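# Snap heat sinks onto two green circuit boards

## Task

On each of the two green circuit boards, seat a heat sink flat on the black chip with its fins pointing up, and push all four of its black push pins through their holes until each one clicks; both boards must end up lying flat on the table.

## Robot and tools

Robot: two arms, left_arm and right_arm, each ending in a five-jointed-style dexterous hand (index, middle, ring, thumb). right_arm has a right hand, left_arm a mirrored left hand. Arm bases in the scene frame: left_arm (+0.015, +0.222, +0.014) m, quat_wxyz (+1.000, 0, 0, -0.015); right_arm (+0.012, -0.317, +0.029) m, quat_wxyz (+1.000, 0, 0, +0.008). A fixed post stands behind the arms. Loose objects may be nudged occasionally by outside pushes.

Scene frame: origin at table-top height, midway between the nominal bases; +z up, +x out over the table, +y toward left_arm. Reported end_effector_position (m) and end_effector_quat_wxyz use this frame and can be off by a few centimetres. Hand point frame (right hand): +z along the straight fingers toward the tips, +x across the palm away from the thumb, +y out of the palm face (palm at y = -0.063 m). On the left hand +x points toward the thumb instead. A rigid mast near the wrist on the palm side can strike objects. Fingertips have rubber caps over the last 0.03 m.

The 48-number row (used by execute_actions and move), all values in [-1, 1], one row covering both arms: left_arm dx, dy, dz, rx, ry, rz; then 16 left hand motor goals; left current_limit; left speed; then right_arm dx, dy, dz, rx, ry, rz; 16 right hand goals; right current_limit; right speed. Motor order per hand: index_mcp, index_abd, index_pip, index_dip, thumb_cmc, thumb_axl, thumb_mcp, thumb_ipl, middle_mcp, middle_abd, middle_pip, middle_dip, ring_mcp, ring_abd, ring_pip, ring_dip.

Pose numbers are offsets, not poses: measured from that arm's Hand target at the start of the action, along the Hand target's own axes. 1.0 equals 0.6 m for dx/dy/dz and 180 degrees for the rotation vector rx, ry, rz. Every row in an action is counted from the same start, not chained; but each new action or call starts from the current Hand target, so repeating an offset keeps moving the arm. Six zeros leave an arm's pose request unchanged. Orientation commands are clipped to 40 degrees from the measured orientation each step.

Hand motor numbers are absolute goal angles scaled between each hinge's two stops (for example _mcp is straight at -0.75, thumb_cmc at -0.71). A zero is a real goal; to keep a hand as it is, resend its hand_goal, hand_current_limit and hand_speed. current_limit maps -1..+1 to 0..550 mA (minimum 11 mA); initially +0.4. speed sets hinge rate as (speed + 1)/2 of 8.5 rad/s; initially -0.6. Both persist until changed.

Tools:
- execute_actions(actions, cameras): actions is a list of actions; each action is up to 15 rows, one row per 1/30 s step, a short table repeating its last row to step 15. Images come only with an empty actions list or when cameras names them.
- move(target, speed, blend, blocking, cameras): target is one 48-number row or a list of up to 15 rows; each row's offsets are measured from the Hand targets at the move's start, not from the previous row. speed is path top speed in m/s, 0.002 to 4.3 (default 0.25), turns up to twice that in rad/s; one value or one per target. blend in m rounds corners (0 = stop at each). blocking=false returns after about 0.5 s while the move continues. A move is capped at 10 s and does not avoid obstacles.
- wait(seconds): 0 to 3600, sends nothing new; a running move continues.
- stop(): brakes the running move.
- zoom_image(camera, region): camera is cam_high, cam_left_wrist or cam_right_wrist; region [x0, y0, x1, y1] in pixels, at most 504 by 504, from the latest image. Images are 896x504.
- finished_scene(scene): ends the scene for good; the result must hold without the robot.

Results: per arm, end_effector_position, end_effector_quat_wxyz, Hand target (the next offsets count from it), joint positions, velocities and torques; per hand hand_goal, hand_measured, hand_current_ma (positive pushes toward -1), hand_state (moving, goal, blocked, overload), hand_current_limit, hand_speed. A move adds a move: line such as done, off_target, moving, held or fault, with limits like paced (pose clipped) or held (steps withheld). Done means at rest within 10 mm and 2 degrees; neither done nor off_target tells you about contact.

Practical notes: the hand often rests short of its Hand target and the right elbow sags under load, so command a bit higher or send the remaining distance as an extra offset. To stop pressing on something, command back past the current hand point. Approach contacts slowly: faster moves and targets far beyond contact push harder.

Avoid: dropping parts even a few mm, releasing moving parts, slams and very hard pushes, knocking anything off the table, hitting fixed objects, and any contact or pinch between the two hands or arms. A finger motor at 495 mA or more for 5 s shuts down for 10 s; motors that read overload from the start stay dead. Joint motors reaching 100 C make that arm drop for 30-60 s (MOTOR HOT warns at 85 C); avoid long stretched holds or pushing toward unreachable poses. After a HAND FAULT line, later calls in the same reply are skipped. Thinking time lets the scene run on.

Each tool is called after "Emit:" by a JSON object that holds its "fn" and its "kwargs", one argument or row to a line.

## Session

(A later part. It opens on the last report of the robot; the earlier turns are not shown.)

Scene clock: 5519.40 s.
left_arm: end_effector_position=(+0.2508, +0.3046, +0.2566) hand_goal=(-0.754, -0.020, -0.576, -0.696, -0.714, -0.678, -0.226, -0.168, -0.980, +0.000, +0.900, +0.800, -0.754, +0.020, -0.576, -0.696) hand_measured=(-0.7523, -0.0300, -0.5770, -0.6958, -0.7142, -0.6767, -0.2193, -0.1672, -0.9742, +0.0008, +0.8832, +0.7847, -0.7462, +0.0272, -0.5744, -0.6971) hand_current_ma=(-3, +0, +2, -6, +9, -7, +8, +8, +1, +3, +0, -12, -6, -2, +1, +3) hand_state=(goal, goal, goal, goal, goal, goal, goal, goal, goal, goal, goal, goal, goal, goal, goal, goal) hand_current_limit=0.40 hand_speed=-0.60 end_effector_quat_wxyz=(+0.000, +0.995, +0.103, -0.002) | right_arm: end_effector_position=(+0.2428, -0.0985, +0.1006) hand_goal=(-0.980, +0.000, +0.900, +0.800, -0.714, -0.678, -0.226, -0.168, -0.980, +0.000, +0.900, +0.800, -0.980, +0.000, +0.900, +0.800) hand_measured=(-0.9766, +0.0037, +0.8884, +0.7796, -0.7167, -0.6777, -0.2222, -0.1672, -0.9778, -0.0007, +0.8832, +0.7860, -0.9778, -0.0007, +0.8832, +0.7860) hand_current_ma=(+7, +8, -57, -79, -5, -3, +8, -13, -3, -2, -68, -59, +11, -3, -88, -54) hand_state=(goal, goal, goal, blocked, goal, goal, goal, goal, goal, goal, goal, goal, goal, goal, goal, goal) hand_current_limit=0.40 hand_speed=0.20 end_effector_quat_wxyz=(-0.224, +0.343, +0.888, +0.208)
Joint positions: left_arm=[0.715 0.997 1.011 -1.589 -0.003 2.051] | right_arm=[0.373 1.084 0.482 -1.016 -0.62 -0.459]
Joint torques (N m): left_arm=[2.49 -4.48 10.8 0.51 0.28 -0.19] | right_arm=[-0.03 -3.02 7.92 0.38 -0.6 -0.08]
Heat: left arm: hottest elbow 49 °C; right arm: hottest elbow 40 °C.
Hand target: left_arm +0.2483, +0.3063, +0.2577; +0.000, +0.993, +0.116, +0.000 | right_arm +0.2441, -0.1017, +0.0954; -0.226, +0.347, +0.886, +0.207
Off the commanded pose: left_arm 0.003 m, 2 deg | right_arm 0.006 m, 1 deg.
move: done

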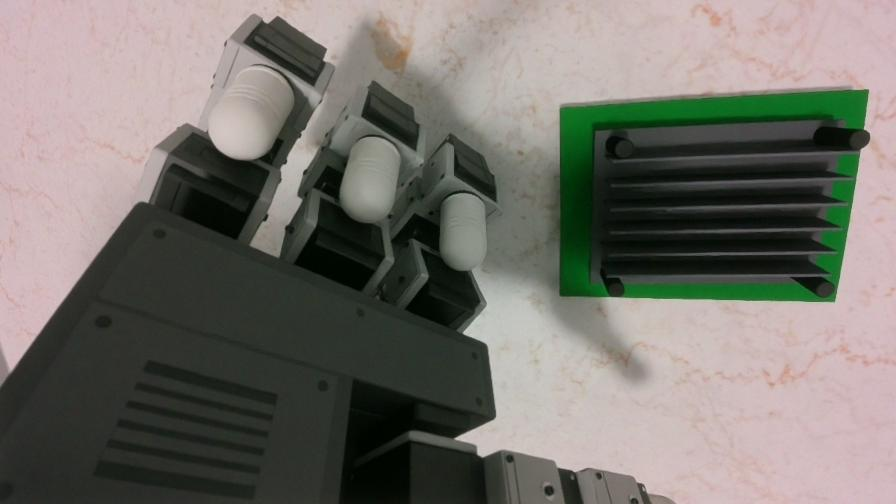

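Emit:
{"fn": "move", "kwargs": {
  "target": [
    [0,0,0,0,0,0,-0.754,-0.02,-0.576,-0.696,-0.714,-0.678,-0.226,-0.168,-0.98,0,0.9,0.8,-0.754,0.02,-0.576,-0.696,0.4,-0.6,0.0896,0.0352,-0.1357,0,0,0,-0.98,0,0.9,0.8,-0.714,-0.678,-0.226,-0.168,-0.98,0,0.9,0.8,-0.98,0,0.9,0.8,0.4,0.2],
    [0,0,0,0,0,0,-0.754,-0.02,-0.576,-0.696,-0.714,-0.678,-0.226,-0.168,-0.98,0,0.9,0.8,-0.754,0.02,-0.576,-0.696,0.4,-0.6,-0.126,0.1595,-0.2547,-0.0012,-0.203,0.2297,-0.754,0,-0.576,-0.696,-0.714,-0.678,-0.226,-0.168,-0.98,0,0.9,0.8,-0.98,0,0.9,0.8,1.0,-0.2]
  ],
  "speed": [0.15,0.2],
  "blend": 0.02
}}

Scene clock: 5583.40 s.
left_arm: end_effector_position=(+0.2508, +0.3046, +0.2566) hand_goal=(-0.754, -0.020, -0.576, -0.696, -0.714, -0.678, -0.226, -0.168, -0.980, +0.000, +0.900, +0.800, -0.754, +0.020, -0.576, -0.696) hand_measured=(-0.7523, -0.0300, -0.5757, -0.6971, -0.7129, -0.6777, -0.2193, -0.1672, -0.9754, +0.0008, +0.8832, +0.7860, -0.7450, +0.0272, -0.5744, -0.6983) hand_current_ma=(-10, -1, +1, -4, +13, -1, +3, +9, -3, -5, -3, -14, -5, -5, +2, +9) hand_state=(goal, goal, goal, goal, goal, goal, goal, goal, goal, goal, goal, goal, goal, goal, goal, goal) hand_current_limit=0.40 hand_speed=-0.60 end_effector_quat_wxyz=(+0.000, +0.995, +0.103, -0.002) | right_arm: end_effector_position=(+0.3913, -0.1682, +0.1876) hand_goal=(-0.754, +0.000, -0.576, -0.696, -0.714, -0.678, -0.226, -0.168, -0.980, +0.000, +0.900, +0.800, -0.980, +0.000, +0.900, +0.800) hand_measured=(-0.7486, +0.0052, -0.5757, -0.6996, -0.7142, -0.6777, -0.2222, -0.1672, -0.9778, -0.0007, +0.8845, +0.7860, -0.9778, -0.0007, +0.8820, +0.7860) hand_current_ma=(+28, +14, -8, -6, +16, -3, +10, -15, +6, +6, -69, -51, +8, -7, -78, -59) hand_state=(goal, goal, goal, goal, goal, goal, goal, goal, goal, goal, goal, goal, goal, goal, goal, goal) hand_current_limit=1.00 hand_speed=-0.20 end_effector_quat_wxyz=(-0.003, +0.681, +0.732, -0.007)
Joint positions: left_arm=[0.715 0.997 1.011 -1.589 -0.003 2.051] | right_arm=[0.499 1.264 0.986 -1.308 -0.001 0.444]
Joint torques (N m): left_arm=[2.08 -4.54 10.88 0.14 0.35 -0.21] | right_arm=[2.37 -7.06 13.38 -0.27 0.17 0.13]
Heat: left arm: hottest elbow 49 °C; right arm: hottest elbow 39 °C.
Hand target: left_arm +0.2483, +0.3063, +0.2577; +0.000, +0.993, +0.116, +0.000 | right_arm +0.4007, -0.1568, +0.1985; +0.000, +0.679, +0.734, +0.000
Off the commanded pose: left_arm 0.003 m, 2 deg | right_arm 0.018 m, 1 deg.
move: off_target (right_arm); target 2's new numbers were sent with right_arm's hand 0.018 m and 1 deg from that target

Emit:
{"fn": "move", "kwargs": {
  "target": [0,0,0,0,0,0,-0.754,-0.02,-0.576,-0.696,-0.714,-0.678,-0.226,-0.168,-0.98,0,0.9,0.8,-0.754,0.02,-0.576,-0.696,0.4,-0.6,0.141,-0.0704,0.0142,0,0,0,-0.754,0,-0.576,-0.696,-0.714,-0.678,-0.226,-0.168,-0.98,0,0.9,0.8,-0.98,0,0.9,0.8,1.0,-0.2],
  "speed": 0.1,
  "cameras": ["cam_high","cam_right_wrist"]
}}

Emit:
{"fn": "zoom_image", "kwargs": {
  "camera": "cam_right_wrist",
  "region": [290, 0, 510, 160]
}}

Scene clock: 5598.00 s.
left_arm: end_effector_position=(+0.2508, +0.3046, +0.2566) hand_goal=(-0.754, -0.020, -0.576, -0.696, -0.714, -0.678, -0.226, -0.168, -0.980, +0.000, +0.900, +0.800, -0.754, +0.020, -0.576, -0.696) hand_measured=(-0.7523, -0.0300, -0.5757, -0.6958, -0.7142, -0.6777, -0.2203, -0.1672, -0.9754, +0.0008, +0.8832, +0.7847, -0.7462, +0.0272, -0.5757, -0.6983) hand_current_ma=(-7, -4, -1, -11, +13, +7, +2, +15, -1, -8, -8, -13, -10, -5, -4, +7) hand_state=(goal, goal, goal, goal, goal, goal, goal, goal, goal, goal, goal, goal, goal, goal, goal, goal) hand_current_limit=0.40 hand_speed=-0.60 end_effector_quat_wxyz=(+0.000, +0.995, +0.103, -0.002) | right_arm: end_effector_position=(+0.3421, -0.0917, +0.1798) hand_goal=(-0.754, +0.000, -0.576, -0.696, -0.714, -0.678, -0.226, -0.168, -0.980, +0.000, +0.900, +0.800, -0.980, +0.000, +0.900, +0.800) hand_measured=(-0.7486, +0.0066, -0.5757, -0.7009, -0.7104, -0.6767, -0.2222, -0.1681, -0.9778, -0.0007, +0.8845, +0.7860, -0.9778, -0.0007, +0.8820, +0.7860) hand_current_ma=(+22, +11, +6, -8, +24, -10, +14, -9, +0, +5, -71, -51, +9, -1, -79, -55) hand_state=(goal, goal, goal, goal, goal, goal, goal, goal, goal, goal, goal, goal, goal, goal, goal, goal) hand_current_limit=1.00 hand_speed=-0.20 end_effector_quat_wxyz=(-0.001, +0.680, +0.733, -0.015)
Joint positions: left_arm=[0.715 0.997 1.011 -1.589 -0.003 2.051] | right_arm=[0.766 1.299 0.997 -1.299 -0.001 0.708]
Joint torques (N m): left_arm=[1.61 -5.01 10.78 0.49 0.28 -0.11] | right_arm=[2.14 -7.36 13.26 0.31 0.21 0.14]
Motor temperatures (°C): left_arm=[26 28 49 28 25 27] | right_arm=[26 29 42 26 24 27]
Heat: left arm: hottest elbow 49 °C; right arm: hottest elbow 42 °C.
Hand target: left_arm +0.2483, +0.3063, +0.2577; +0.000, +0.993, +0.116, +0.000 | right_arm +0.3522, -0.0757, +0.1901; +0.000, +0.679, +0.734, +0.001
Off the commanded pose: left_arm 0.003 m, 2 deg | right_arm 0.021 m, 2 deg.
move: off_target (right_arm)

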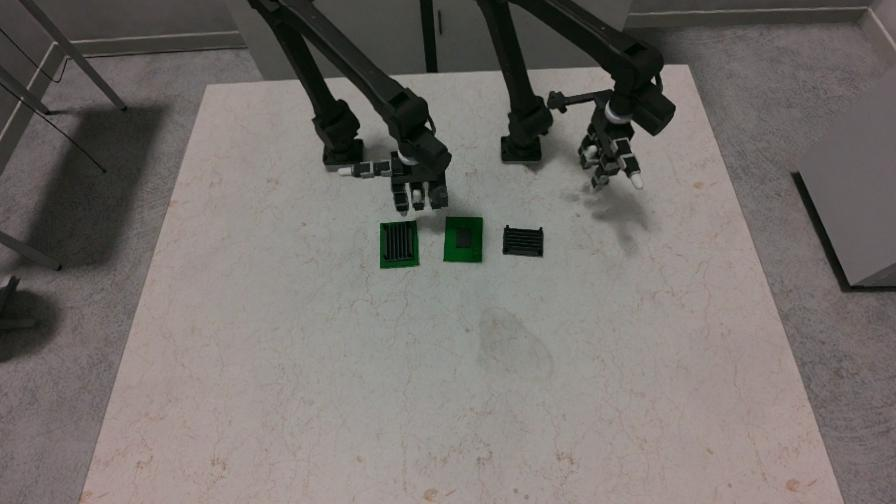

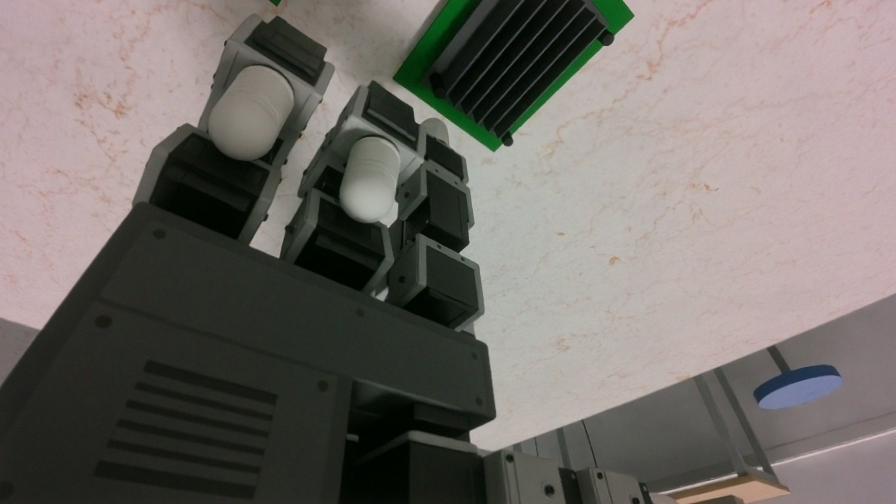

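Scaled by 2.291 from the camera's image (finer frame: 1280x720).

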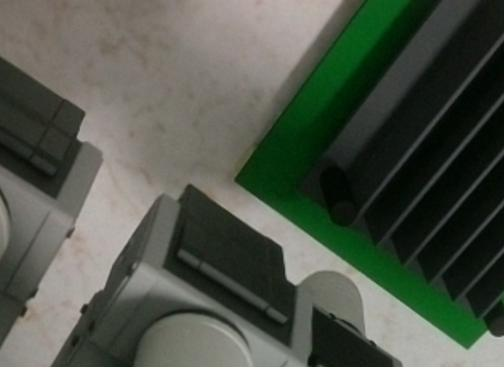

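Emit:
{"fn": "move", "kwargs": {
  "target": [0,0,0,0,0,0,-0.754,-0.02,-0.576,-0.696,-0.714,-0.678,-0.226,-0.168,-0.98,0,0.9,0.8,-0.754,0.02,-0.576,-0.696,0.4,-0.6,0.009,0.0242,0.0,0,0,0,-0.754,0,-0.576,-0.696,-0.714,-0.678,-0.226,-0.168,-0.98,0,0.9,0.8,-0.98,0,0.9,0.8,1.0,-0.2],
  "speed": 0.05,
  "cameras": ["cam_right_wrist"]
}}

Emit:
{"fn": "zoom_image", "kwargs": {
  "camera": "cam_right_wrist",
  "region": [370, 50, 490, 140]
}}

Scene clock: 5655.23 s.
left_arm: end_effector_position=(+0.2508, +0.3046, +0.2566) hand_goal=(-0.754, -0.020, -0.576, -0.696, -0.714, -0.678, -0.226, -0.168, -0.980, +0.000, +0.900, +0.800, -0.754, +0.020, -0.576, -0.696) hand_measured=(-0.7523, -0.0300, -0.5757, -0.6958, -0.7129, -0.6777, -0.2193, -0.1681, -0.9754, +0.0023, +0.8832, +0.7847, -0.7462, +0.0272, -0.5744, -0.6983) hand_current_ma=(-11, +1, +0, +0, +5, -6, +5, +3, -5, -3, -6, -13, -1, -8, +1, +9) hand_state=(goal, goal, goal, goal, goal, goal, goal, goal, goal, goal, goal, goal, goal, goal, goal, goal) hand_current_limit=0.40 hand_speed=-0.60 end_effector_quat_wxyz=(+0.000, +0.995, +0.103, -0.002) | right_arm: end_effector_position=(+0.3524, -0.0816, +0.1800) hand_goal=(-0.754, +0.000, -0.576, -0.696, -0.714, -0.678, -0.226, -0.168, -0.980, +0.000, +0.900, +0.800, -0.980, +0.000, +0.900, +0.800) hand_measured=(-0.7486, +0.0066, -0.5757, -0.7009, -0.7104, -0.6777, -0.2222, -0.1672, -0.9790, +0.0008, +0.8845, +0.7860, -0.9778, -0.0007, +0.8820, +0.7860) hand_current_ma=(+24, +20, +6, -11, +20, -12, +11, -2, -1, +4, -75, -54, +12, -6, -73, -48) hand_state=(goal, goal, goal, goal, goal, goal, goal, goal, goal, goal, goal, goal, goal, goal, goal, goal) hand_current_limit=1.00 hand_speed=-0.20 end_effector_quat_wxyz=(-0.001, +0.680, +0.733, -0.015)
Joint positions: left_arm=[0.715 0.997 1.011 -1.589 -0.003 2.051] | right_arm=[0.766 1.337 1.033 -1.297 -0.001 0.708]
Joint torques (N m): left_arm=[2.2 -4.66 11.03 0.29 0.3 -0.19] | right_arm=[0.91 -8.23 13.26 0.29 0.2 0]
Heat: left arm: hottest elbow 49 °C; right arm: hottest elbow 46 °C.
Hand target: left_arm +0.2483, +0.3063, +0.2577; +0.000, +0.993, +0.116, +0.000 | right_arm +0.3662, -0.0692, +0.1901; +0.000, +0.679, +0.734, +0.000
Off the commanded pose: left_arm 0.003 m, 2 deg | right_arm 0.021 m, 2 deg.
move: off_target (right_arm)

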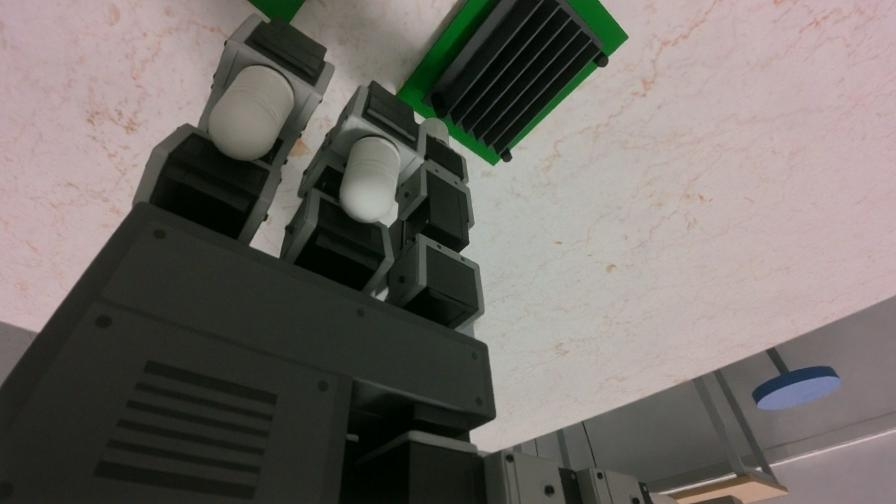

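Scaled by 4.200 from the camera's image (finer frame: 1280x720).

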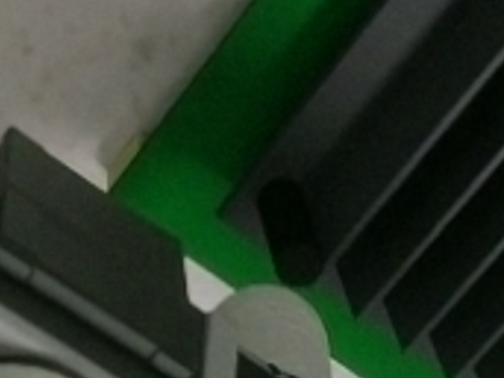

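Emit:
{"fn": "move", "kwargs": {
  "target": [0,0,0,0,0,0,-0.754,-0.02,-0.576,-0.696,-0.714,-0.678,-0.226,-0.168,-0.98,0,0.9,0.8,-0.754,0.02,-0.576,-0.696,0.4,-0.6,-0.0145,0.0082,0.02,0,0,0,-0.754,0,-0.576,-0.696,-0.714,-0.678,-0.226,-0.168,-0.98,0,0.9,0.8,-0.98,0,0.9,0.8,1.0,-0.2],
  "speed": 0.03,
  "cameras": ["cam_right_wrist"]
}}

Emit:
{"fn": "zoom_image", "kwargs": {
  "camera": "cam_right_wrist",
  "region": [370, 50, 490, 140]
}}

Scene clock: 5675.93 s.
left_arm: end_effector_position=(+0.2508, +0.3046, +0.2566) hand_goal=(-0.754, -0.020, -0.576, -0.696, -0.714, -0.678, -0.226, -0.168, -0.980, +0.000, +0.900, +0.800, -0.754, +0.020, -0.576, -0.696) hand_measured=(-0.7523, -0.0300, -0.5757, -0.6958, -0.7129, -0.6777, -0.2203, -0.1681, -0.9754, +0.0008, +0.8832, +0.7847, -0.7462, +0.0257, -0.5757, -0.6983) hand_current_ma=(-1, -1, +4, -7, +10, +4, +8, +7, -9, -3, -1, -15, -10, +2, -9, +4) hand_state=(goal, goal, goal, goal, goal, goal, goal, goal, goal, goal, goal, goal, goal, goal, goal, goal) hand_current_limit=0.40 hand_speed=-0.60 end_effector_quat_wxyz=(+0.000, +0.995, +0.103, -0.002) | right_arm: end_effector_position=(+0.3619, -0.0792, +0.1792) hand_goal=(-0.754, +0.000, -0.576, -0.696, -0.714, -0.678, -0.226, -0.168, -0.980, +0.000, +0.900, +0.800, -0.980, +0.000, +0.900, +0.800) hand_measured=(-0.7486, +0.0066, -0.5757, -0.7009, -0.7104, -0.6777, -0.2222, -0.1681, -0.9778, +0.0008, +0.8845, +0.7860, -0.9778, -0.0007, +0.8832, +0.7860) hand_current_ma=(+25, +17, -3, -7, +23, -3, +10, -3, -7, +5, -73, -57, +10, +2, -74, -59) hand_state=(goal, goal, goal, goal, goal, goal, goal, goal, goal, goal, goal, goal, goal, goal, goal, goal) hand_current_limit=1.00 hand_speed=-0.20 end_effector_quat_wxyz=(+0.000, +0.678, +0.735, -0.002)
Joint positions: left_arm=[0.715 0.997 1.011 -1.589 -0.003 2.051] | right_arm=[0.752 1.343 1.033 -1.265 0 0.687]
Joint torques (N m): left_arm=[3.02 -4.42 11 0.42 0.27 -0.22] | right_arm=[-0.15 -8.12 11.06 0.44 0.19 -0.04]
Heat: left arm: hottest elbow 49 °C; right arm: hottest elbow 46 °C.
Hand target: left_arm +0.2483, +0.3063, +0.2577; +0.000, +0.993, +0.116, +0.000 | right_arm +0.3719, -0.0776, +0.1781; +0.000, +0.679, +0.734, +0.000
Off the commanded pose: left_arm 0.003 m, 2 deg | right_arm 0.010 m, 0 deg.
move: done

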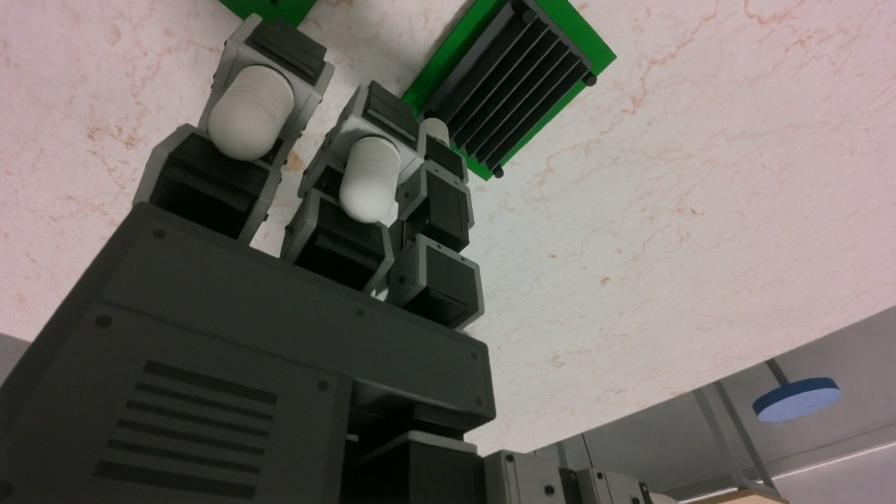

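Scaled by 4.200 from the camera's image (finer frame: 1280x720).

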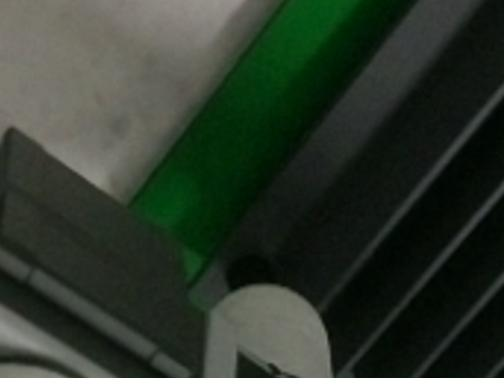

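Emit:
{"fn": "move", "kwargs": {
  "target": [0,0,0,0,0,0,-0.754,-0.02,-0.576,-0.696,-0.714,-0.678,-0.226,-0.168,-0.98,0,0.9,0.8,-0.754,0.02,-0.576,-0.696,0.4,-0.6,-0.0158,-0.0141,0.005,0,0,0,-0.754,0,-0.576,-0.696,-0.714,-0.678,-0.226,-0.168,-0.98,0,0.9,0.8,-0.98,0,0.9,0.8,1.0,-0.2],
  "speed": 0.05,
  "cameras": ["cam_right_wrist"]
}}

Emit:
{"fn": "zoom_image", "kwargs": {
  "camera": "cam_right_wrist",
  "region": [370, 50, 490, 140]
}}

Scene clock: 5698.00 s.
left_arm: end_effector_position=(+0.2508, +0.3046, +0.2566) hand_goal=(-0.754, -0.020, -0.576, -0.696, -0.714, -0.678, -0.226, -0.168, -0.980, +0.000, +0.900, +0.800, -0.754, +0.020, -0.576, -0.696) hand_measured=(-0.7523, -0.0300, -0.5757, -0.6958, -0.7142, -0.6788, -0.2193, -0.1681, -0.9754, +0.0008, +0.8832, +0.7860, -0.7462, +0.0257, -0.5744, -0.6983) hand_current_ma=(-4, +3, -2, -14, +11, -3, +5, +7, -1, -4, -11, -19, -11, -5, +4, +9) hand_state=(goal, goal, goal, goal, goal, goal, goal, goal, goal, goal, goal, goal, goal, goal, goal, goal) hand_current_limit=0.40 hand_speed=-0.60 end_effector_quat_wxyz=(+0.000, +0.995, +0.103, -0.002) | right_arm: end_effector_position=(+0.3606, -0.0828, +0.1745) hand_goal=(-0.754, +0.000, -0.576, -0.696, -0.714, -0.678, -0.226, -0.168, -0.980, +0.000, +0.900, +0.800, -0.980, +0.000, +0.900, +0.800) hand_measured=(-0.7486, +0.0052, -0.5757, -0.7009, -0.7104, -0.6777, -0.2222, -0.1681, -0.9778, -0.0007, +0.8845, +0.7860, -0.9778, -0.0007, +0.8832, +0.7860) hand_current_ma=(+24, +18, +1, -12, +28, -7, +3, -9, -1, -2, -75, -58, +6, -7, -81, -63) hand_state=(goal, goal, goal, goal, goal, goal, goal, goal, goal, goal, goal, goal, goal, goal, goal, goal) hand_current_limit=1.00 hand_speed=-0.20 end_effector_quat_wxyz=(+0.000, +0.677, +0.736, -0.005)
Joint positions: left_arm=[0.715 0.997 1.011 -1.589 -0.003 2.051] | right_arm=[0.747 1.341 1.019 -1.258 0 0.681]
Joint torques (N m): left_arm=[2.37 -5.07 10.62 0.47 0.28 -0.2] | right_arm=[-0.26 -10.34 9.13 0.39 0.19 -0.06]
Heat: left arm: hottest elbow 49 °C; right arm: hottest elbow 45 °C.
Hand target: left_arm +0.2483, +0.3063, +0.2577; +0.000, +0.993, +0.116, +0.000 | right_arm +0.3642, -0.0876, +0.1751; +0.000, +0.679, +0.734, +0.001
Off the commanded pose: left_arm 0.003 m, 2 deg | right_arm 0.006 m, 1 deg.
move: done

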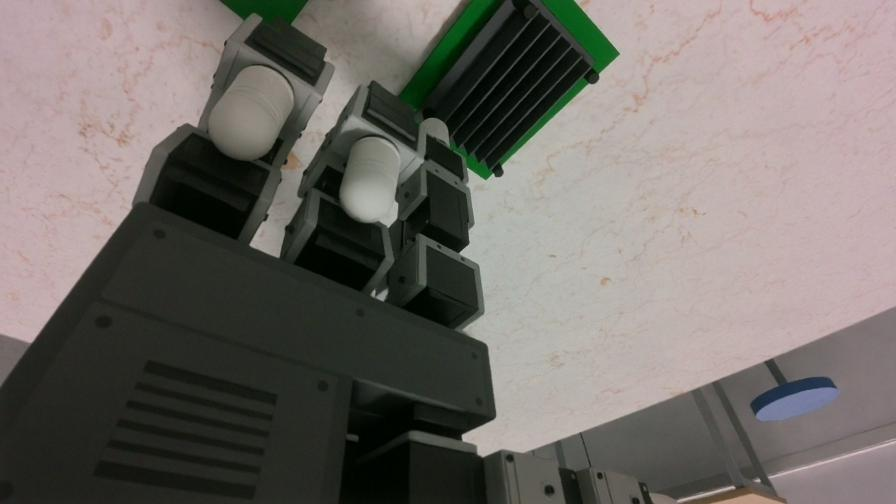

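Scaled by 4.200 from the camera's image (finer frame: 1280x720).

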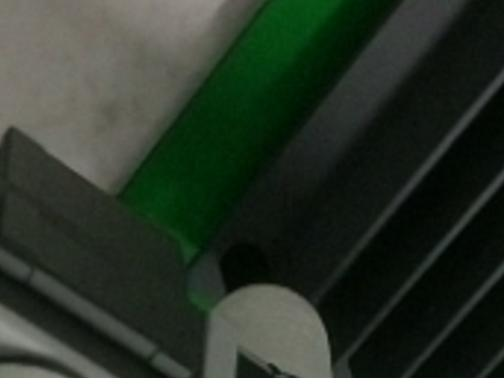

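Emit:
{"fn": "move", "kwargs": {
  "target": [0,0,0,0,0,0,-0.754,-0.02,-0.576,-0.696,-0.714,-0.678,-0.226,-0.168,-0.98,0,0.9,0.8,-0.754,0.02,-0.576,-0.696,0.4,-0.6,-0.0077,-0.0168,-0.003,0,0,0,-0.754,0,-0.576,-0.696,-0.714,-0.678,-0.226,-0.168,-0.98,0,0.9,0.8,-0.98,0,0.9,0.8,1.0,-0.2],
  "speed": 0.05,
  "cameras": ["cam_right_wrist"]
}}

Emit:
{"fn": "zoom_image", "kwargs": {
  "camera": "cam_right_wrist",
  "region": [370, 50, 490, 140]
}}

Scene clock: 5711.23 s.
left_arm: end_effector_position=(+0.2508, +0.3046, +0.2566) hand_goal=(-0.754, -0.020, -0.576, -0.696, -0.714, -0.678, -0.226, -0.168, -0.980, +0.000, +0.900, +0.800, -0.754, +0.020, -0.576, -0.696) hand_measured=(-0.7535, -0.0285, -0.5757, -0.6971, -0.7142, -0.6777, -0.2203, -0.1672, -0.9754, +0.0023, +0.8832, +0.7872, -0.7462, +0.0257, -0.5744, -0.6971) hand_current_ma=(-6, +4, +3, -11, +14, -4, +2, +10, -6, -7, -7, -13, -10, -1, +0, +9) hand_state=(goal, goal, goal, goal, goal, goal, goal, goal, goal, goal, goal, goal, goal, goal, goal, goal) hand_current_limit=0.40 hand_speed=-0.60 end_effector_quat_wxyz=(+0.000, +0.995, +0.103, -0.002) | right_arm: end_effector_position=(+0.3545, -0.0885, +0.1781) hand_goal=(-0.754, +0.000, -0.576, -0.696, -0.714, -0.678, -0.226, -0.168, -0.980, +0.000, +0.900, +0.800, -0.980, +0.000, +0.900, +0.800) hand_measured=(-0.7486, +0.0052, -0.5757, -0.7009, -0.7104, -0.6767, -0.2222, -0.1672, -0.9778, -0.0007, +0.8845, +0.7860, -0.9778, -0.0007, +0.8820, +0.7860) hand_current_ma=(+26, +19, -2, -5, +23, -5, +10, +0, +0, +8, -69, -60, +2, +3, -82, -63) hand_state=(goal, goal, goal, goal, goal, goal, goal, goal, goal, goal, goal, goal, goal, goal, goal, goal) hand_current_limit=1.00 hand_speed=-0.20 end_effector_quat_wxyz=(+0.000, +0.677, +0.736, +0.001)
Joint positions: left_arm=[0.715 0.997 1.011 -1.589 -0.003 2.051] | right_arm=[0.747 1.309 0.997 -1.258 0 0.681]
Joint torques (N m): left_arm=[2.32 -5.48 10.63 0.21 0.25 -0.2] | right_arm=[0.44 -9.52 9.1 0.14 0.17 0.03]
Heat: left arm: hottest elbow 49 °C; right arm: hottest elbow 43 °C.
Hand target: left_arm +0.2483, +0.3063, +0.2577; +0.000, +0.993, +0.116, +0.000 | right_arm +0.3545, -0.0930, +0.1768; +0.000, +0.679, +0.734, +0.000
Off the commanded pose: left_arm 0.003 m, 2 deg | right_arm 0.005 m, 0 deg.
move: done

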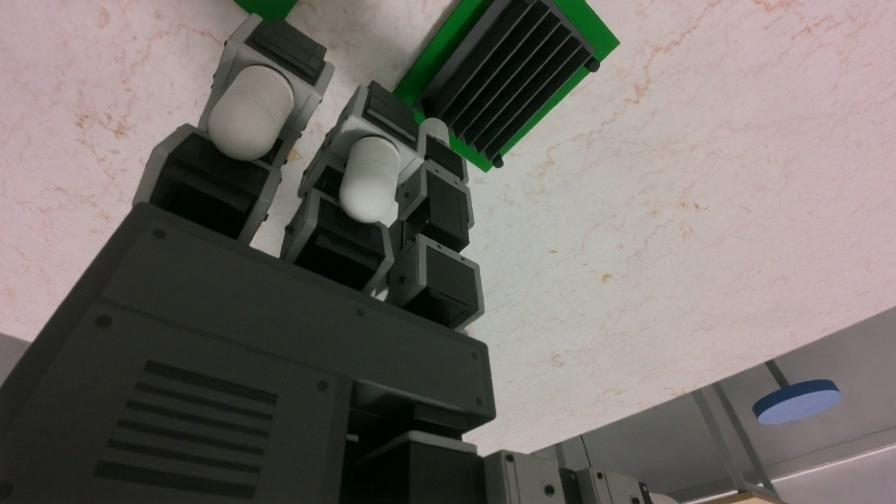

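Scaled by 4.200 from the camera's image (finer frame: 1280x720).

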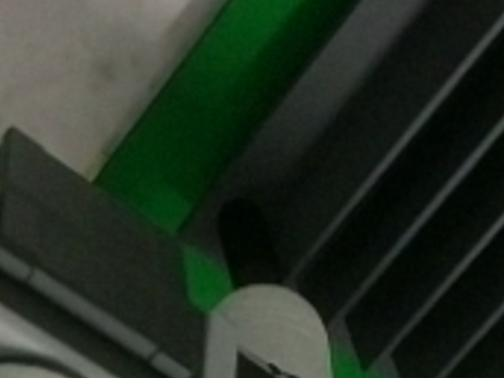

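Emit:
{"fn": "move", "kwargs": {
  "target": [0,0,0,0,0,0,-0.754,-0.02,-0.576,-0.696,-0.714,-0.678,-0.226,-0.168,-0.98,0,0.9,0.8,-0.754,0.02,-0.576,-0.696,0.4,-0.6,-0.002,-0.0068,0.0167,0,0,0,-0.754,0,-0.576,-0.696,-0.714,-0.678,-0.226,-0.168,-0.98,0,0.9,0.8,-0.98,0,0.9,0.8,1.0,-0.2],
  "speed": 0.03
}}

Emit:
{"fn": "execute_actions", "kwargs": {
  "actions": [],
  "cameras": ["cam_right_wrist"]
}}

Emit:
{"fn": "zoom_image", "kwargs": {
  "camera": "cam_right_wrist",
  "region": [370, 50, 490, 140]
}}

Scene clock: 5725.17 s.
left_arm: end_effector_position=(+0.2508, +0.3046, +0.2566) hand_goal=(-0.754, -0.020, -0.576, -0.696, -0.714, -0.678, -0.226, -0.168, -0.980, +0.000, +0.900, +0.800, -0.754, +0.020, -0.576, -0.696) hand_measured=(-0.7535, -0.0285, -0.5757, -0.6958, -0.7129, -0.6756, -0.2203, -0.1672, -0.9754, +0.0008, +0.8845, +0.7872, -0.7462, +0.0272, -0.5744, -0.6983) hand_current_ma=(-4, -1, +2, -11, +9, -2, +8, +11, -1, -11, -7, -14, -2, -1, +1, +5) hand_state=(goal, goal, goal, goal, goal, goal, goal, goal, goal, goal, goal, goal, goal, goal, goal, goal) hand_current_limit=0.40 hand_speed=-0.60 end_effector_quat_wxyz=(+0.000, +0.995, +0.103, -0.002) | right_arm: end_effector_position=(+0.3502, -0.0927, +0.1671) hand_goal=(-0.754, +0.000, -0.576, -0.696, -0.714, -0.678, -0.226, -0.168, -0.980, +0.000, +0.900, +0.800, -0.980, +0.000, +0.900, +0.800) hand_measured=(-0.7486, -0.0007, -0.5795, -0.6996, -0.7104, -0.6777, -0.2222, -0.1681, -0.9778, +0.0008, +0.8845, +0.7860, -0.9778, -0.0007, +0.8820, +0.7860) hand_current_ma=(+29, -10, -24, -6, +17, +0, +15, -3, +5, +2, -72, -61, +14, +2, -73, -60) hand_state=(goal, goal, goal, goal, goal, goal, goal, goal, goal, goal, goal, goal, goal, goal, goal, goal) hand_current_limit=1.00 hand_speed=-0.20 end_effector_quat_wxyz=(+0.000, +0.677, +0.736, -0.004)
Joint positions: left_arm=[0.715 0.997 1.011 -1.589 -0.003 2.051] | right_arm=[0.747 1.309 0.968 -1.239 0 0.681]
Joint torques (N m): left_arm=[2.67 -5.3 10.77 0.27 0.31 -0.18] | right_arm=[0.91 -9.7 8.99 0.46 0.18 0.07]
Heat: left arm: hottest elbow 49 °C; right arm: hottest elbow 43 °C.
Hand target: left_arm +0.2483, +0.3063, +0.2577; +0.000, +0.993, +0.116, +0.000 | right_arm +0.3505, -0.0945, +0.1669; +0.000, +0.679, +0.734, +0.001
Off the commanded pose: left_arm 0.003 m, 2 deg | right_arm 0.002 m, 1 deg.
move: done

Scene clock: 5725.17 s.
left_arm: end_effector_position=(+0.2508, +0.3046, +0.2566) hand_goal=(-0.754, -0.020, -0.576, -0.696, -0.714, -0.678, -0.226, -0.168, -0.980, +0.000, +0.900, +0.800, -0.754, +0.020, -0.576, -0.696) hand_measured=(-0.7535, -0.0285, -0.5757, -0.6958, -0.7129, -0.6756, -0.2203, -0.1672, -0.9754, +0.0008, +0.8845, +0.7872, -0.7462, +0.0272, -0.5744, -0.6983) hand_current_ma=(-4, -1, +2, -11, +9, -2, +8, +11, -1, -11, -7, -14, -2, -1, +1, +5) hand_state=(goal, goal, goal, goal, goal, goal, goal, goal, goal, goal, goal, goal, goal, goal, goal, goal) hand_current_limit=0.40 hand_speed=-0.60 end_effector_quat_wxyz=(+0.000, +0.995, +0.103, -0.002) | right_arm: end_effector_position=(+0.3502, -0.0927, +0.1671) hand_goal=(-0.754, +0.000, -0.576, -0.696, -0.714, -0.678, -0.226, -0.168, -0.980, +0.000, +0.900, +0.800, -0.980, +0.000, +0.900, +0.800) hand_measured=(-0.7486, -0.0007, -0.5795, -0.6996, -0.7104, -0.6777, -0.2222, -0.1681, -0.9778, +0.0008, +0.8845, +0.7860, -0.9778, -0.0007, +0.8820, +0.7860) hand_current_ma=(+29, -10, -24, -6, +17, +0, +15, -3, +5, +2, -72, -61, +14, +2, -73, -60) hand_state=(goal, goal, goal, goal, goal, goal, goal, goal, goal, goal, goal, goal, goal, goal, goal, goal) hand_current_limit=1.00 hand_speed=-0.20 end_effector_quat_wxyz=(+0.000, +0.677, +0.736, -0.004)
Joint positions: left_arm=[0.715 0.997 1.011 -1.589 -0.003 2.051] | right_arm=[0.747 1.309 0.968 -1.239 0 0.681]
Joint velocities: within noise
Joint torques (N m): left_arm=[2.67 -5.3 10.77 0.27 0.31 -0.18] | right_arm=[0.91 -9.7 8.99 0.46 0.18 0.07]
Motor temperatures (°C): left_arm=[26 28 49 28 25 27] | right_arm=[26 29 43 26 23 27]
Heat: left arm: hottest elbow 49 °C; right arm: hottest elbow 43 °C.
Hand target: left_arm +0.2483, +0.3063, +0.2577; +0.000, +0.993, +0.116, +0.000 | right_arm +0.3505, -0.0945, +0.1669; +0.000, +0.679, +0.734, +0.001
Off the commanded pose: left_arm 0.003 m, 2 deg | right_arm 0.002 m, 1 deg.
Images, in order (width x height): cam_right_wrist 896x504.

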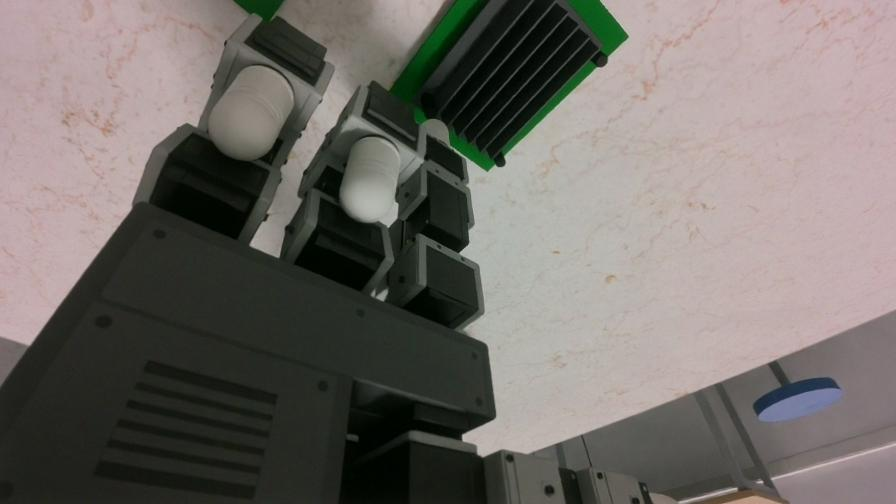

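Scaled by 4.200 from the camera's image (finer frame: 1280x720).

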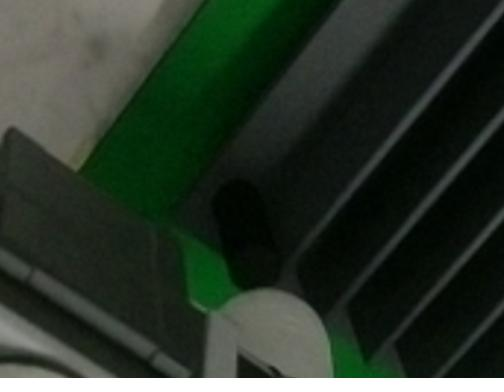

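Emit:
{"fn": "move", "kwargs": {
  "target": [0,0,0,0,0,0,-0.754,-0.02,-0.576,-0.696,-0.714,-0.678,-0.226,-0.168,-0.98,0,0.9,0.8,-0.754,0.02,-0.576,-0.696,0.4,-0.6,0.0154,0.0066,-0.012,0,0,0,-0.754,0,-0.576,-0.696,-0.714,-0.678,-0.226,-0.168,-0.98,0,0.9,0.8,-0.98,0,0.9,0.8,1.0,-0.2],
  "speed": 0.03,
  "cameras": ["cam_right_wrist"]
}}

Emit:
{"fn": "zoom_image", "kwargs": {
  "camera": "cam_right_wrist",
  "region": [370, 50, 490, 140]
}}

Scene clock: 5757.00 s.
left_arm: end_effector_position=(+0.2508, +0.3046, +0.2566) hand_goal=(-0.754, -0.020, -0.576, -0.696, -0.714, -0.678, -0.226, -0.168, -0.980, +0.000, +0.900, +0.800, -0.754, +0.020, -0.576, -0.696) hand_measured=(-0.7523, -0.0300, -0.5757, -0.6958, -0.7129, -0.6767, -0.2203, -0.1681, -0.9754, +0.0008, +0.8832, +0.7860, -0.7462, +0.0257, -0.5744, -0.6971) hand_current_ma=(-6, -1, +0, +0, +4, +2, +1, +2, -4, -11, -8, -24, -6, -6, -2, +3) hand_state=(goal, goal, goal, goal, goal, goal, goal, goal, goal, goal, goal, goal, goal, goal, goal, goal) hand_current_limit=0.40 hand_speed=-0.60 end_effector_quat_wxyz=(+0.000, +0.995, +0.103, -0.002) | right_arm: end_effector_position=(+0.3501, -0.0932, +0.1671) hand_goal=(-0.754, +0.000, -0.576, -0.696, -0.714, -0.678, -0.226, -0.168, -0.980, +0.000, +0.900, +0.800, -0.980, +0.000, +0.900, +0.800) hand_measured=(-0.7486, -0.0007, -0.5795, -0.7009, -0.7104, -0.6777, -0.2222, -0.1681, -0.9778, +0.0008, +0.8832, +0.7860, -0.9766, -0.0007, +0.8820, +0.7860) hand_current_ma=(+29, +6, -12, -5, +23, +1, +8, -3, +0, +6, -73, -60, +12, -8, -81, -63) hand_state=(goal, goal, goal, goal, goal, goal, goal, goal, goal, goal, goal, goal, goal, goal, goal, goal) hand_current_limit=1.00 hand_speed=-0.20 end_effector_quat_wxyz=(+0.000, +0.679, +0.734, -0.004)
Joint positions: left_arm=[0.715 0.997 1.011 -1.589 -0.003 2.051] | right_arm=[0.747 1.309 0.968 -1.239 0 0.686]
Joint torques (N m): left_arm=[2.14 -5.3 10.88 0.32 0.32 -0.15] | right_arm=[2.02 -8.29 11.89 -0.23 0.17 0.16]
Heat: left arm: hottest elbow 49 °C; right arm: hottest elbow 41 °C.
Hand target: left_arm +0.2483, +0.3063, +0.2577; +0.000, +0.993, +0.116, +0.000 | right_arm +0.3538, -0.0850, +0.1741; +0.000, +0.679, +0.734, +0.001
Off the commanded pose: left_arm 0.003 m, 2 deg | right_arm 0.011 m, 1 deg.
move: off_target (right_arm)

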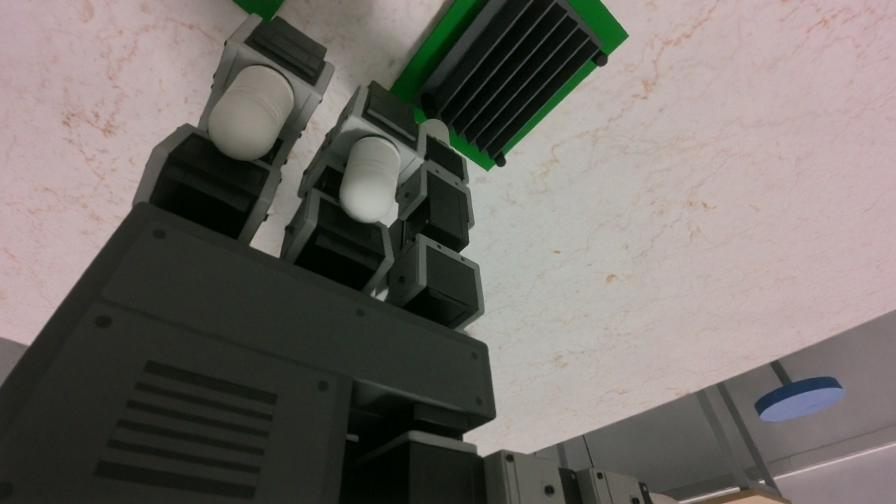

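Scaled by 4.200 from the camera's image (finer frame: 1280x720).

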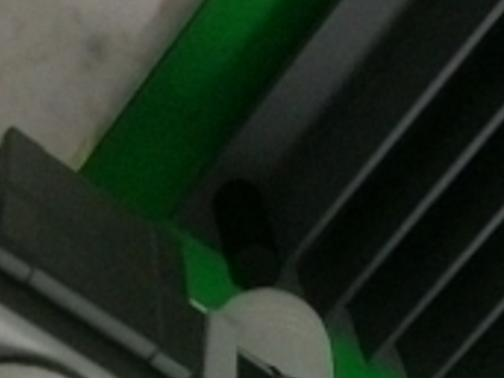

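Emit:
{"fn": "move", "kwargs": {
  "target": [0,0,0,0,0,0,-0.754,-0.02,-0.576,-0.696,-0.714,-0.678,-0.226,-0.168,-0.98,0,0.9,0.8,-0.754,0.02,-0.576,-0.696,0.4,-0.6,0.0115,0.0068,-0.005,0,0,0,-0.754,0,-0.576,-0.696,-0.714,-0.678,-0.226,-0.168,-0.98,0,0.9,0.8,-0.98,0,0.9,0.8,1.0,-0.2],
  "speed": 0.03,
  "cameras": ["cam_right_wrist"]
}}

Emit:
{"fn": "zoom_image", "kwargs": {
  "camera": "cam_right_wrist",
  "region": [370, 50, 490, 140]
}}

Scene clock: 5771.60 s.
left_arm: end_effector_position=(+0.2508, +0.3046, +0.2566) hand_goal=(-0.754, -0.020, -0.576, -0.696, -0.714, -0.678, -0.226, -0.168, -0.980, +0.000, +0.900, +0.800, -0.754, +0.020, -0.576, -0.696) hand_measured=(-0.7535, -0.0285, -0.5757, -0.6971, -0.7129, -0.6777, -0.2193, -0.1672, -0.9754, +0.0023, +0.8832, +0.7860, -0.7462, +0.0272, -0.5744, -0.6996) hand_current_ma=(-7, +3, -3, -16, +15, +2, +2, +6, +0, -6, +0, -20, -9, -5, -4, +7) hand_state=(goal, goal, goal, goal, goal, goal, goal, goal, goal, goal, goal, goal, goal, goal, goal, goal) hand_current_limit=0.40 hand_speed=-0.60 end_effector_quat_wxyz=(+0.000, +0.995, +0.103, -0.002) | right_arm: end_effector_position=(+0.3505, -0.0917, +0.1675) hand_goal=(-0.754, +0.000, -0.576, -0.696, -0.714, -0.678, -0.226, -0.168, -0.980, +0.000, +0.900, +0.800, -0.980, +0.000, +0.900, +0.800) hand_measured=(-0.7498, -0.0007, -0.5795, -0.7009, -0.7104, -0.6777, -0.2222, -0.1672, -0.9778, +0.0008, +0.8832, +0.7860, -0.9778, -0.0007, +0.8832, +0.7860) hand_current_ma=(+16, -9, -21, -7, +18, +2, +17, +2, -1, -3, -72, -60, +12, +0, -68, -58) hand_state=(goal, goal, goal, goal, goal, goal, goal, goal, goal, goal, goal, goal, goal, goal, goal, goal) hand_current_limit=1.00 hand_speed=-0.20 end_effector_quat_wxyz=(+0.000, +0.681, +0.732, -0.006)
Joint positions: left_arm=[0.715 0.997 1.011 -1.589 -0.003 2.051] | right_arm=[0.75 1.316 0.976 -1.244 0 0.694]
Joint torques (N m): left_arm=[2.73 -4.66 10.73 0.36 0.32 -0.15] | right_arm=[2.26 -7.65 13.2 -0.28 0.17 0.14]
Heat: left arm: hottest elbow 49 °C; right arm: hottest elbow 41 °C.
Hand target: left_arm +0.2483, +0.3063, +0.2577; +0.000, +0.993, +0.116, +0.000 | right_arm +0.3572, -0.0778, +0.1770; +0.000, +0.679, +0.734, +0.000
Off the commanded pose: left_arm 0.003 m, 2 deg | right_arm 0.018 m, 1 deg.
move: off_target (right_arm)

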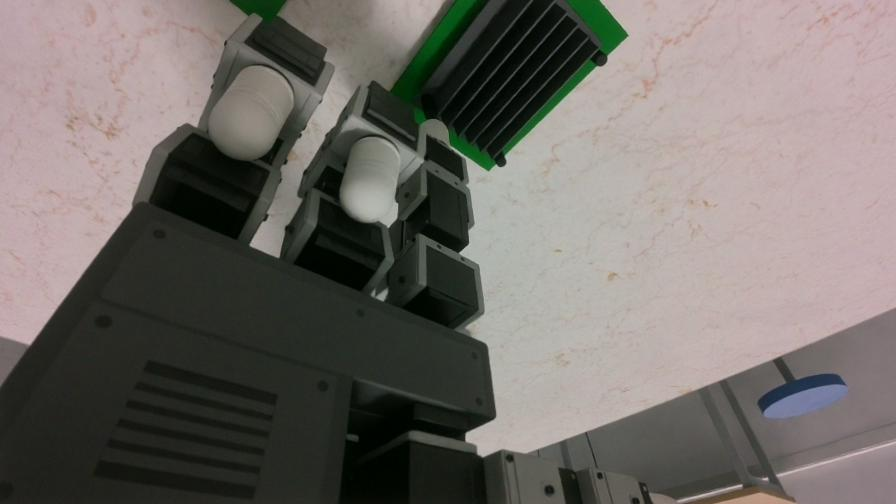

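Scaled by 4.200 from the camera's image (finer frame: 1280x720).

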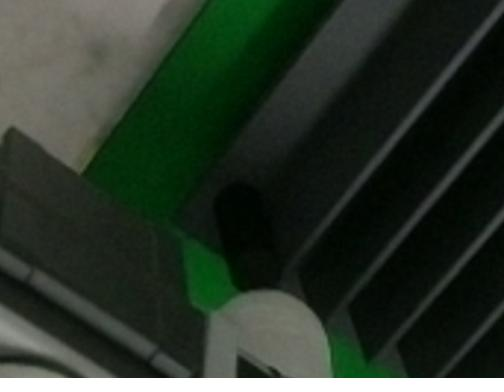

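Emit:
{"fn": "move", "kwargs": {
  "target": [0,0,0,0,0,0,-0.754,-0.02,-0.576,-0.696,-0.714,-0.678,-0.226,-0.168,-0.98,0,0.9,0.8,-0.754,0.02,-0.576,-0.696,0.4,-0.6,0.007,0.0064,-0.003,0,0,0,-0.754,0,-0.576,-0.696,-0.714,-0.678,-0.226,-0.168,-0.98,0,0.9,0.8,-0.98,0,0.9,0.8,1.0,-0.2],
  "speed": 0.03,
  "cameras": ["cam_right_wrist"]
}}

Emit:
{"fn": "zoom_image", "kwargs": {
  "camera": "cam_right_wrist",
  "region": [370, 50, 490, 140]
}}

Scene clock: 5782.73 s.
left_arm: end_effector_position=(+0.2508, +0.3046, +0.2566) hand_goal=(-0.754, -0.020, -0.576, -0.696, -0.714, -0.678, -0.226, -0.168, -0.980, +0.000, +0.900, +0.800, -0.754, +0.020, -0.576, -0.696) hand_measured=(-0.7535, -0.0300, -0.5757, -0.6971, -0.7129, -0.6777, -0.2193, -0.1681, -0.9742, +0.0008, +0.8832, +0.7847, -0.7450, +0.0257, -0.5744, -0.6983) hand_current_ma=(-9, +5, +3, -3, +13, +2, -1, +11, +1, -3, +1, -9, -1, -4, -5, +14) hand_state=(goal, goal, goal, goal, goal, goal, goal, goal, goal, goal, goal, goal, goal, goal, goal, goal) hand_current_limit=0.40 hand_speed=-0.60 end_effector_quat_wxyz=(+0.000, +0.995, +0.103, -0.002) | right_arm: end_effector_position=(+0.3545, -0.0871, +0.1699) hand_goal=(-0.754, +0.000, -0.576, -0.696, -0.714, -0.678, -0.226, -0.168, -0.980, +0.000, +0.900, +0.800, -0.980, +0.000, +0.900, +0.800) hand_measured=(-0.7498, -0.0007, -0.5731, -0.6971, -0.7104, -0.6777, -0.2222, -0.1681, -0.9778, -0.0007, +0.8845, +0.7872, -0.9778, -0.0007, +0.8832, +0.7860) hand_current_ma=(+14, -2, +9, +8, +24, +0, +9, -8, -3, +9, -70, -55, +7, -5, -72, -62) hand_state=(goal, goal, goal, goal, goal, goal, goal, goal, goal, goal, goal, goal, goal, goal, goal, goal) hand_current_limit=1.00 hand_speed=-0.20 end_effector_quat_wxyz=(+0.000, +0.681, +0.732, -0.006)
Joint positions: left_arm=[0.715 0.997 1.011 -1.589 -0.003 2.051] | right_arm=[0.752 1.329 0.994 -1.248 0 0.696]
Joint torques (N m): left_arm=[2.14 -5.07 10.76 0.5 0.32 -0.18] | right_arm=[2.32 -7.82 13.12 -0.29 0.17 0.14]
Heat: left arm: hottest elbow 49 °C; right arm: hottest elbow 43 °C.
Hand target: left_arm +0.2483, +0.3063, +0.2577; +0.000, +0.993, +0.116, +0.000 | right_arm +0.3607, -0.0734, +0.1787; +0.000, +0.679, +0.734, +0.000
Off the commanded pose: left_arm 0.003 m, 2 deg | right_arm 0.018 m, 1 deg.
move: off_target (right_arm)

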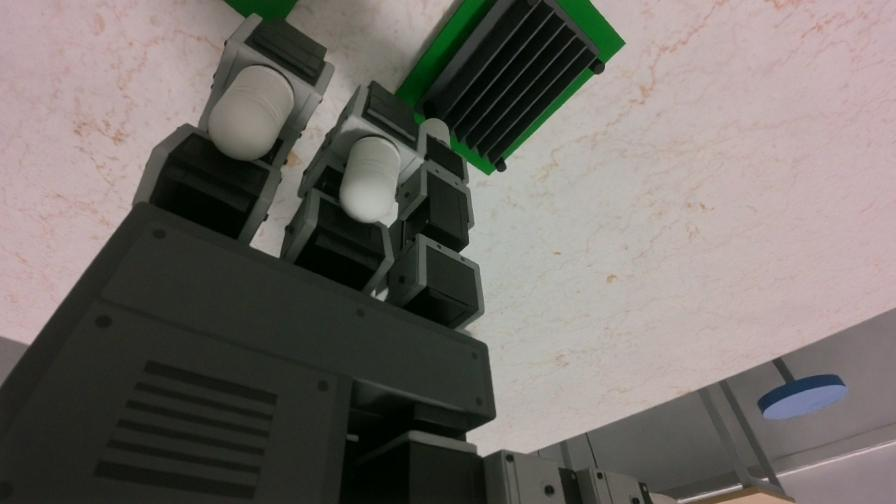

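Scaled by 4.200 from the camera's image (finer frame: 1280x720).

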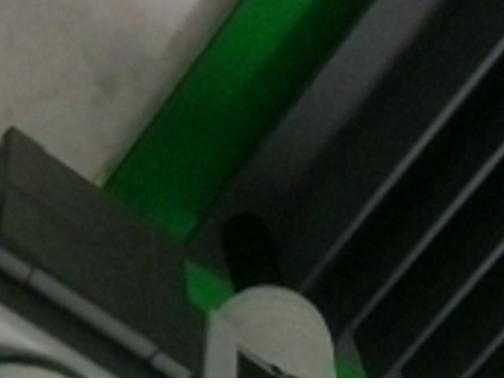

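Emit:
{"fn": "move", "kwargs": {
  "target": [0,0,0,0,0,0,-0.754,-0.02,-0.576,-0.696,-0.714,-0.678,-0.226,-0.168,-0.98,0,0.9,0.8,-0.754,0.02,-0.576,-0.696,0.4,-0.6,-0.0108,-0.011,0.0333,0,0,0,-0.754,0,-0.576,-0.696,-0.714,-0.678,-0.226,-0.168,-0.98,0,0.9,0.8,-0.98,0,0.9,0.8,1.0,-0.2],
  "speed": 0.02,
  "cameras": ["cam_right_wrist"]
}}

Emit:
{"fn": "zoom_image", "kwargs": {
  "camera": "cam_right_wrist",
  "region": [370, 50, 490, 140]
}}

Scene clock: 5797.93 s.
left_arm: end_effector_position=(+0.2508, +0.3046, +0.2566) hand_goal=(-0.754, -0.020, -0.576, -0.696, -0.714, -0.678, -0.226, -0.168, -0.980, +0.000, +0.900, +0.800, -0.754, +0.020, -0.576, -0.696) hand_measured=(-0.7535, -0.0300, -0.5757, -0.6958, -0.7129, -0.6777, -0.2193, -0.1672, -0.9754, -0.0007, +0.8832, +0.7860, -0.7450, +0.0257, -0.5744, -0.6971) hand_current_ma=(-6, +0, +4, -8, +13, +4, +5, +10, -11, +9, -5, -13, -14, -5, +0, +6) hand_state=(goal, goal, goal, goal, goal, goal, goal, goal, goal, goal, goal, goal, goal, goal, goal, goal) hand_current_limit=0.40 hand_speed=-0.60 end_effector_quat_wxyz=(+0.000, +0.995, +0.103, -0.002) | right_arm: end_effector_position=(+0.3583, -0.0836, +0.1686) hand_goal=(-0.754, +0.000, -0.576, -0.696, -0.714, -0.678, -0.226, -0.168, -0.980, +0.000, +0.900, +0.800, -0.980, +0.000, +0.900, +0.800) hand_measured=(-0.7583, +0.0052, -0.5795, -0.7009, -0.7154, -0.6767, -0.2222, -0.1681, -0.9778, +0.0008, +0.8845, +0.7860, -0.9778, +0.0008, +0.8820, +0.7860) hand_current_ma=(-16, +16, -19, -1, +11, -2, +13, -14, +3, +0, -72, -61, +7, -1, -80, -68) hand_state=(goal, goal, goal, goal, goal, goal, goal, goal, goal, goal, goal, goal, goal, goal, goal, goal) hand_current_limit=1.00 hand_speed=-0.20 end_effector_quat_wxyz=(+0.000, +0.681, +0.732, +0.007)
Joint positions: left_arm=[0.715 0.997 1.011 -1.589 -0.003 2.051] | right_arm=[0.752 1.329 0.987 -1.216 0 0.696]
Joint torques (N m): left_arm=[2.67 -4.72 10.76 0.29 0.27 -0.19] | right_arm=[2.32 -8.29 8.83 0.55 0.18 0.12]
Heat: left arm: hottest elbow 49 °C; right arm: hottest elbow 42 °C.
Hand target: left_arm +0.2483, +0.3063, +0.2577; +0.000, +0.993, +0.116, +0.000 | right_arm +0.3547, -0.0804, +0.1588; +0.001, +0.679, +0.734, +0.000
Off the commanded pose: left_arm 0.003 m, 2 deg | right_arm 0.011 m, 1 deg.
move: off_target (right_arm)

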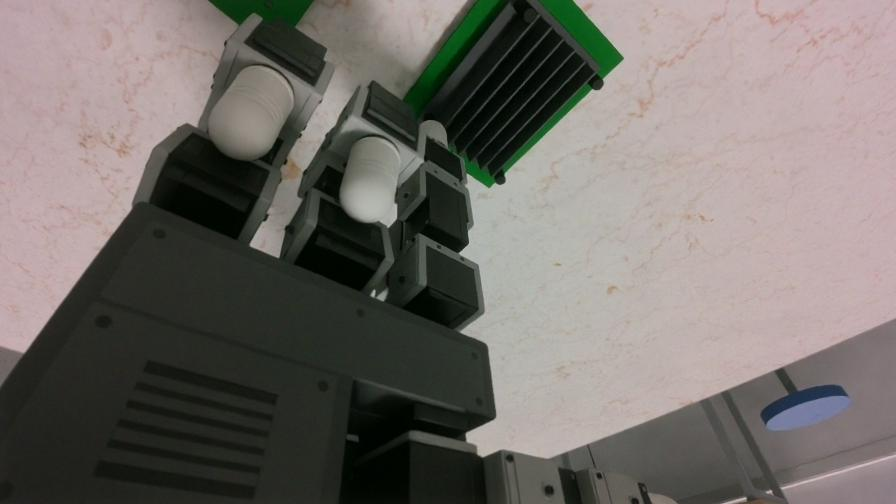

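Scaled by 4.200 from the camera's image (finer frame: 1280x720).

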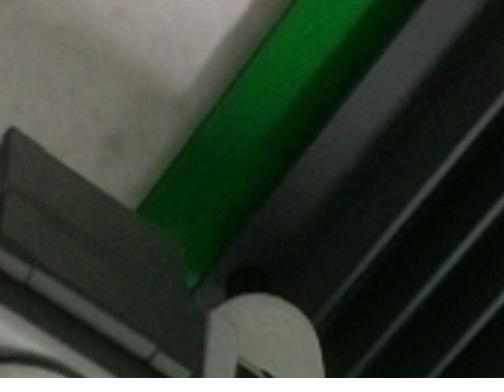

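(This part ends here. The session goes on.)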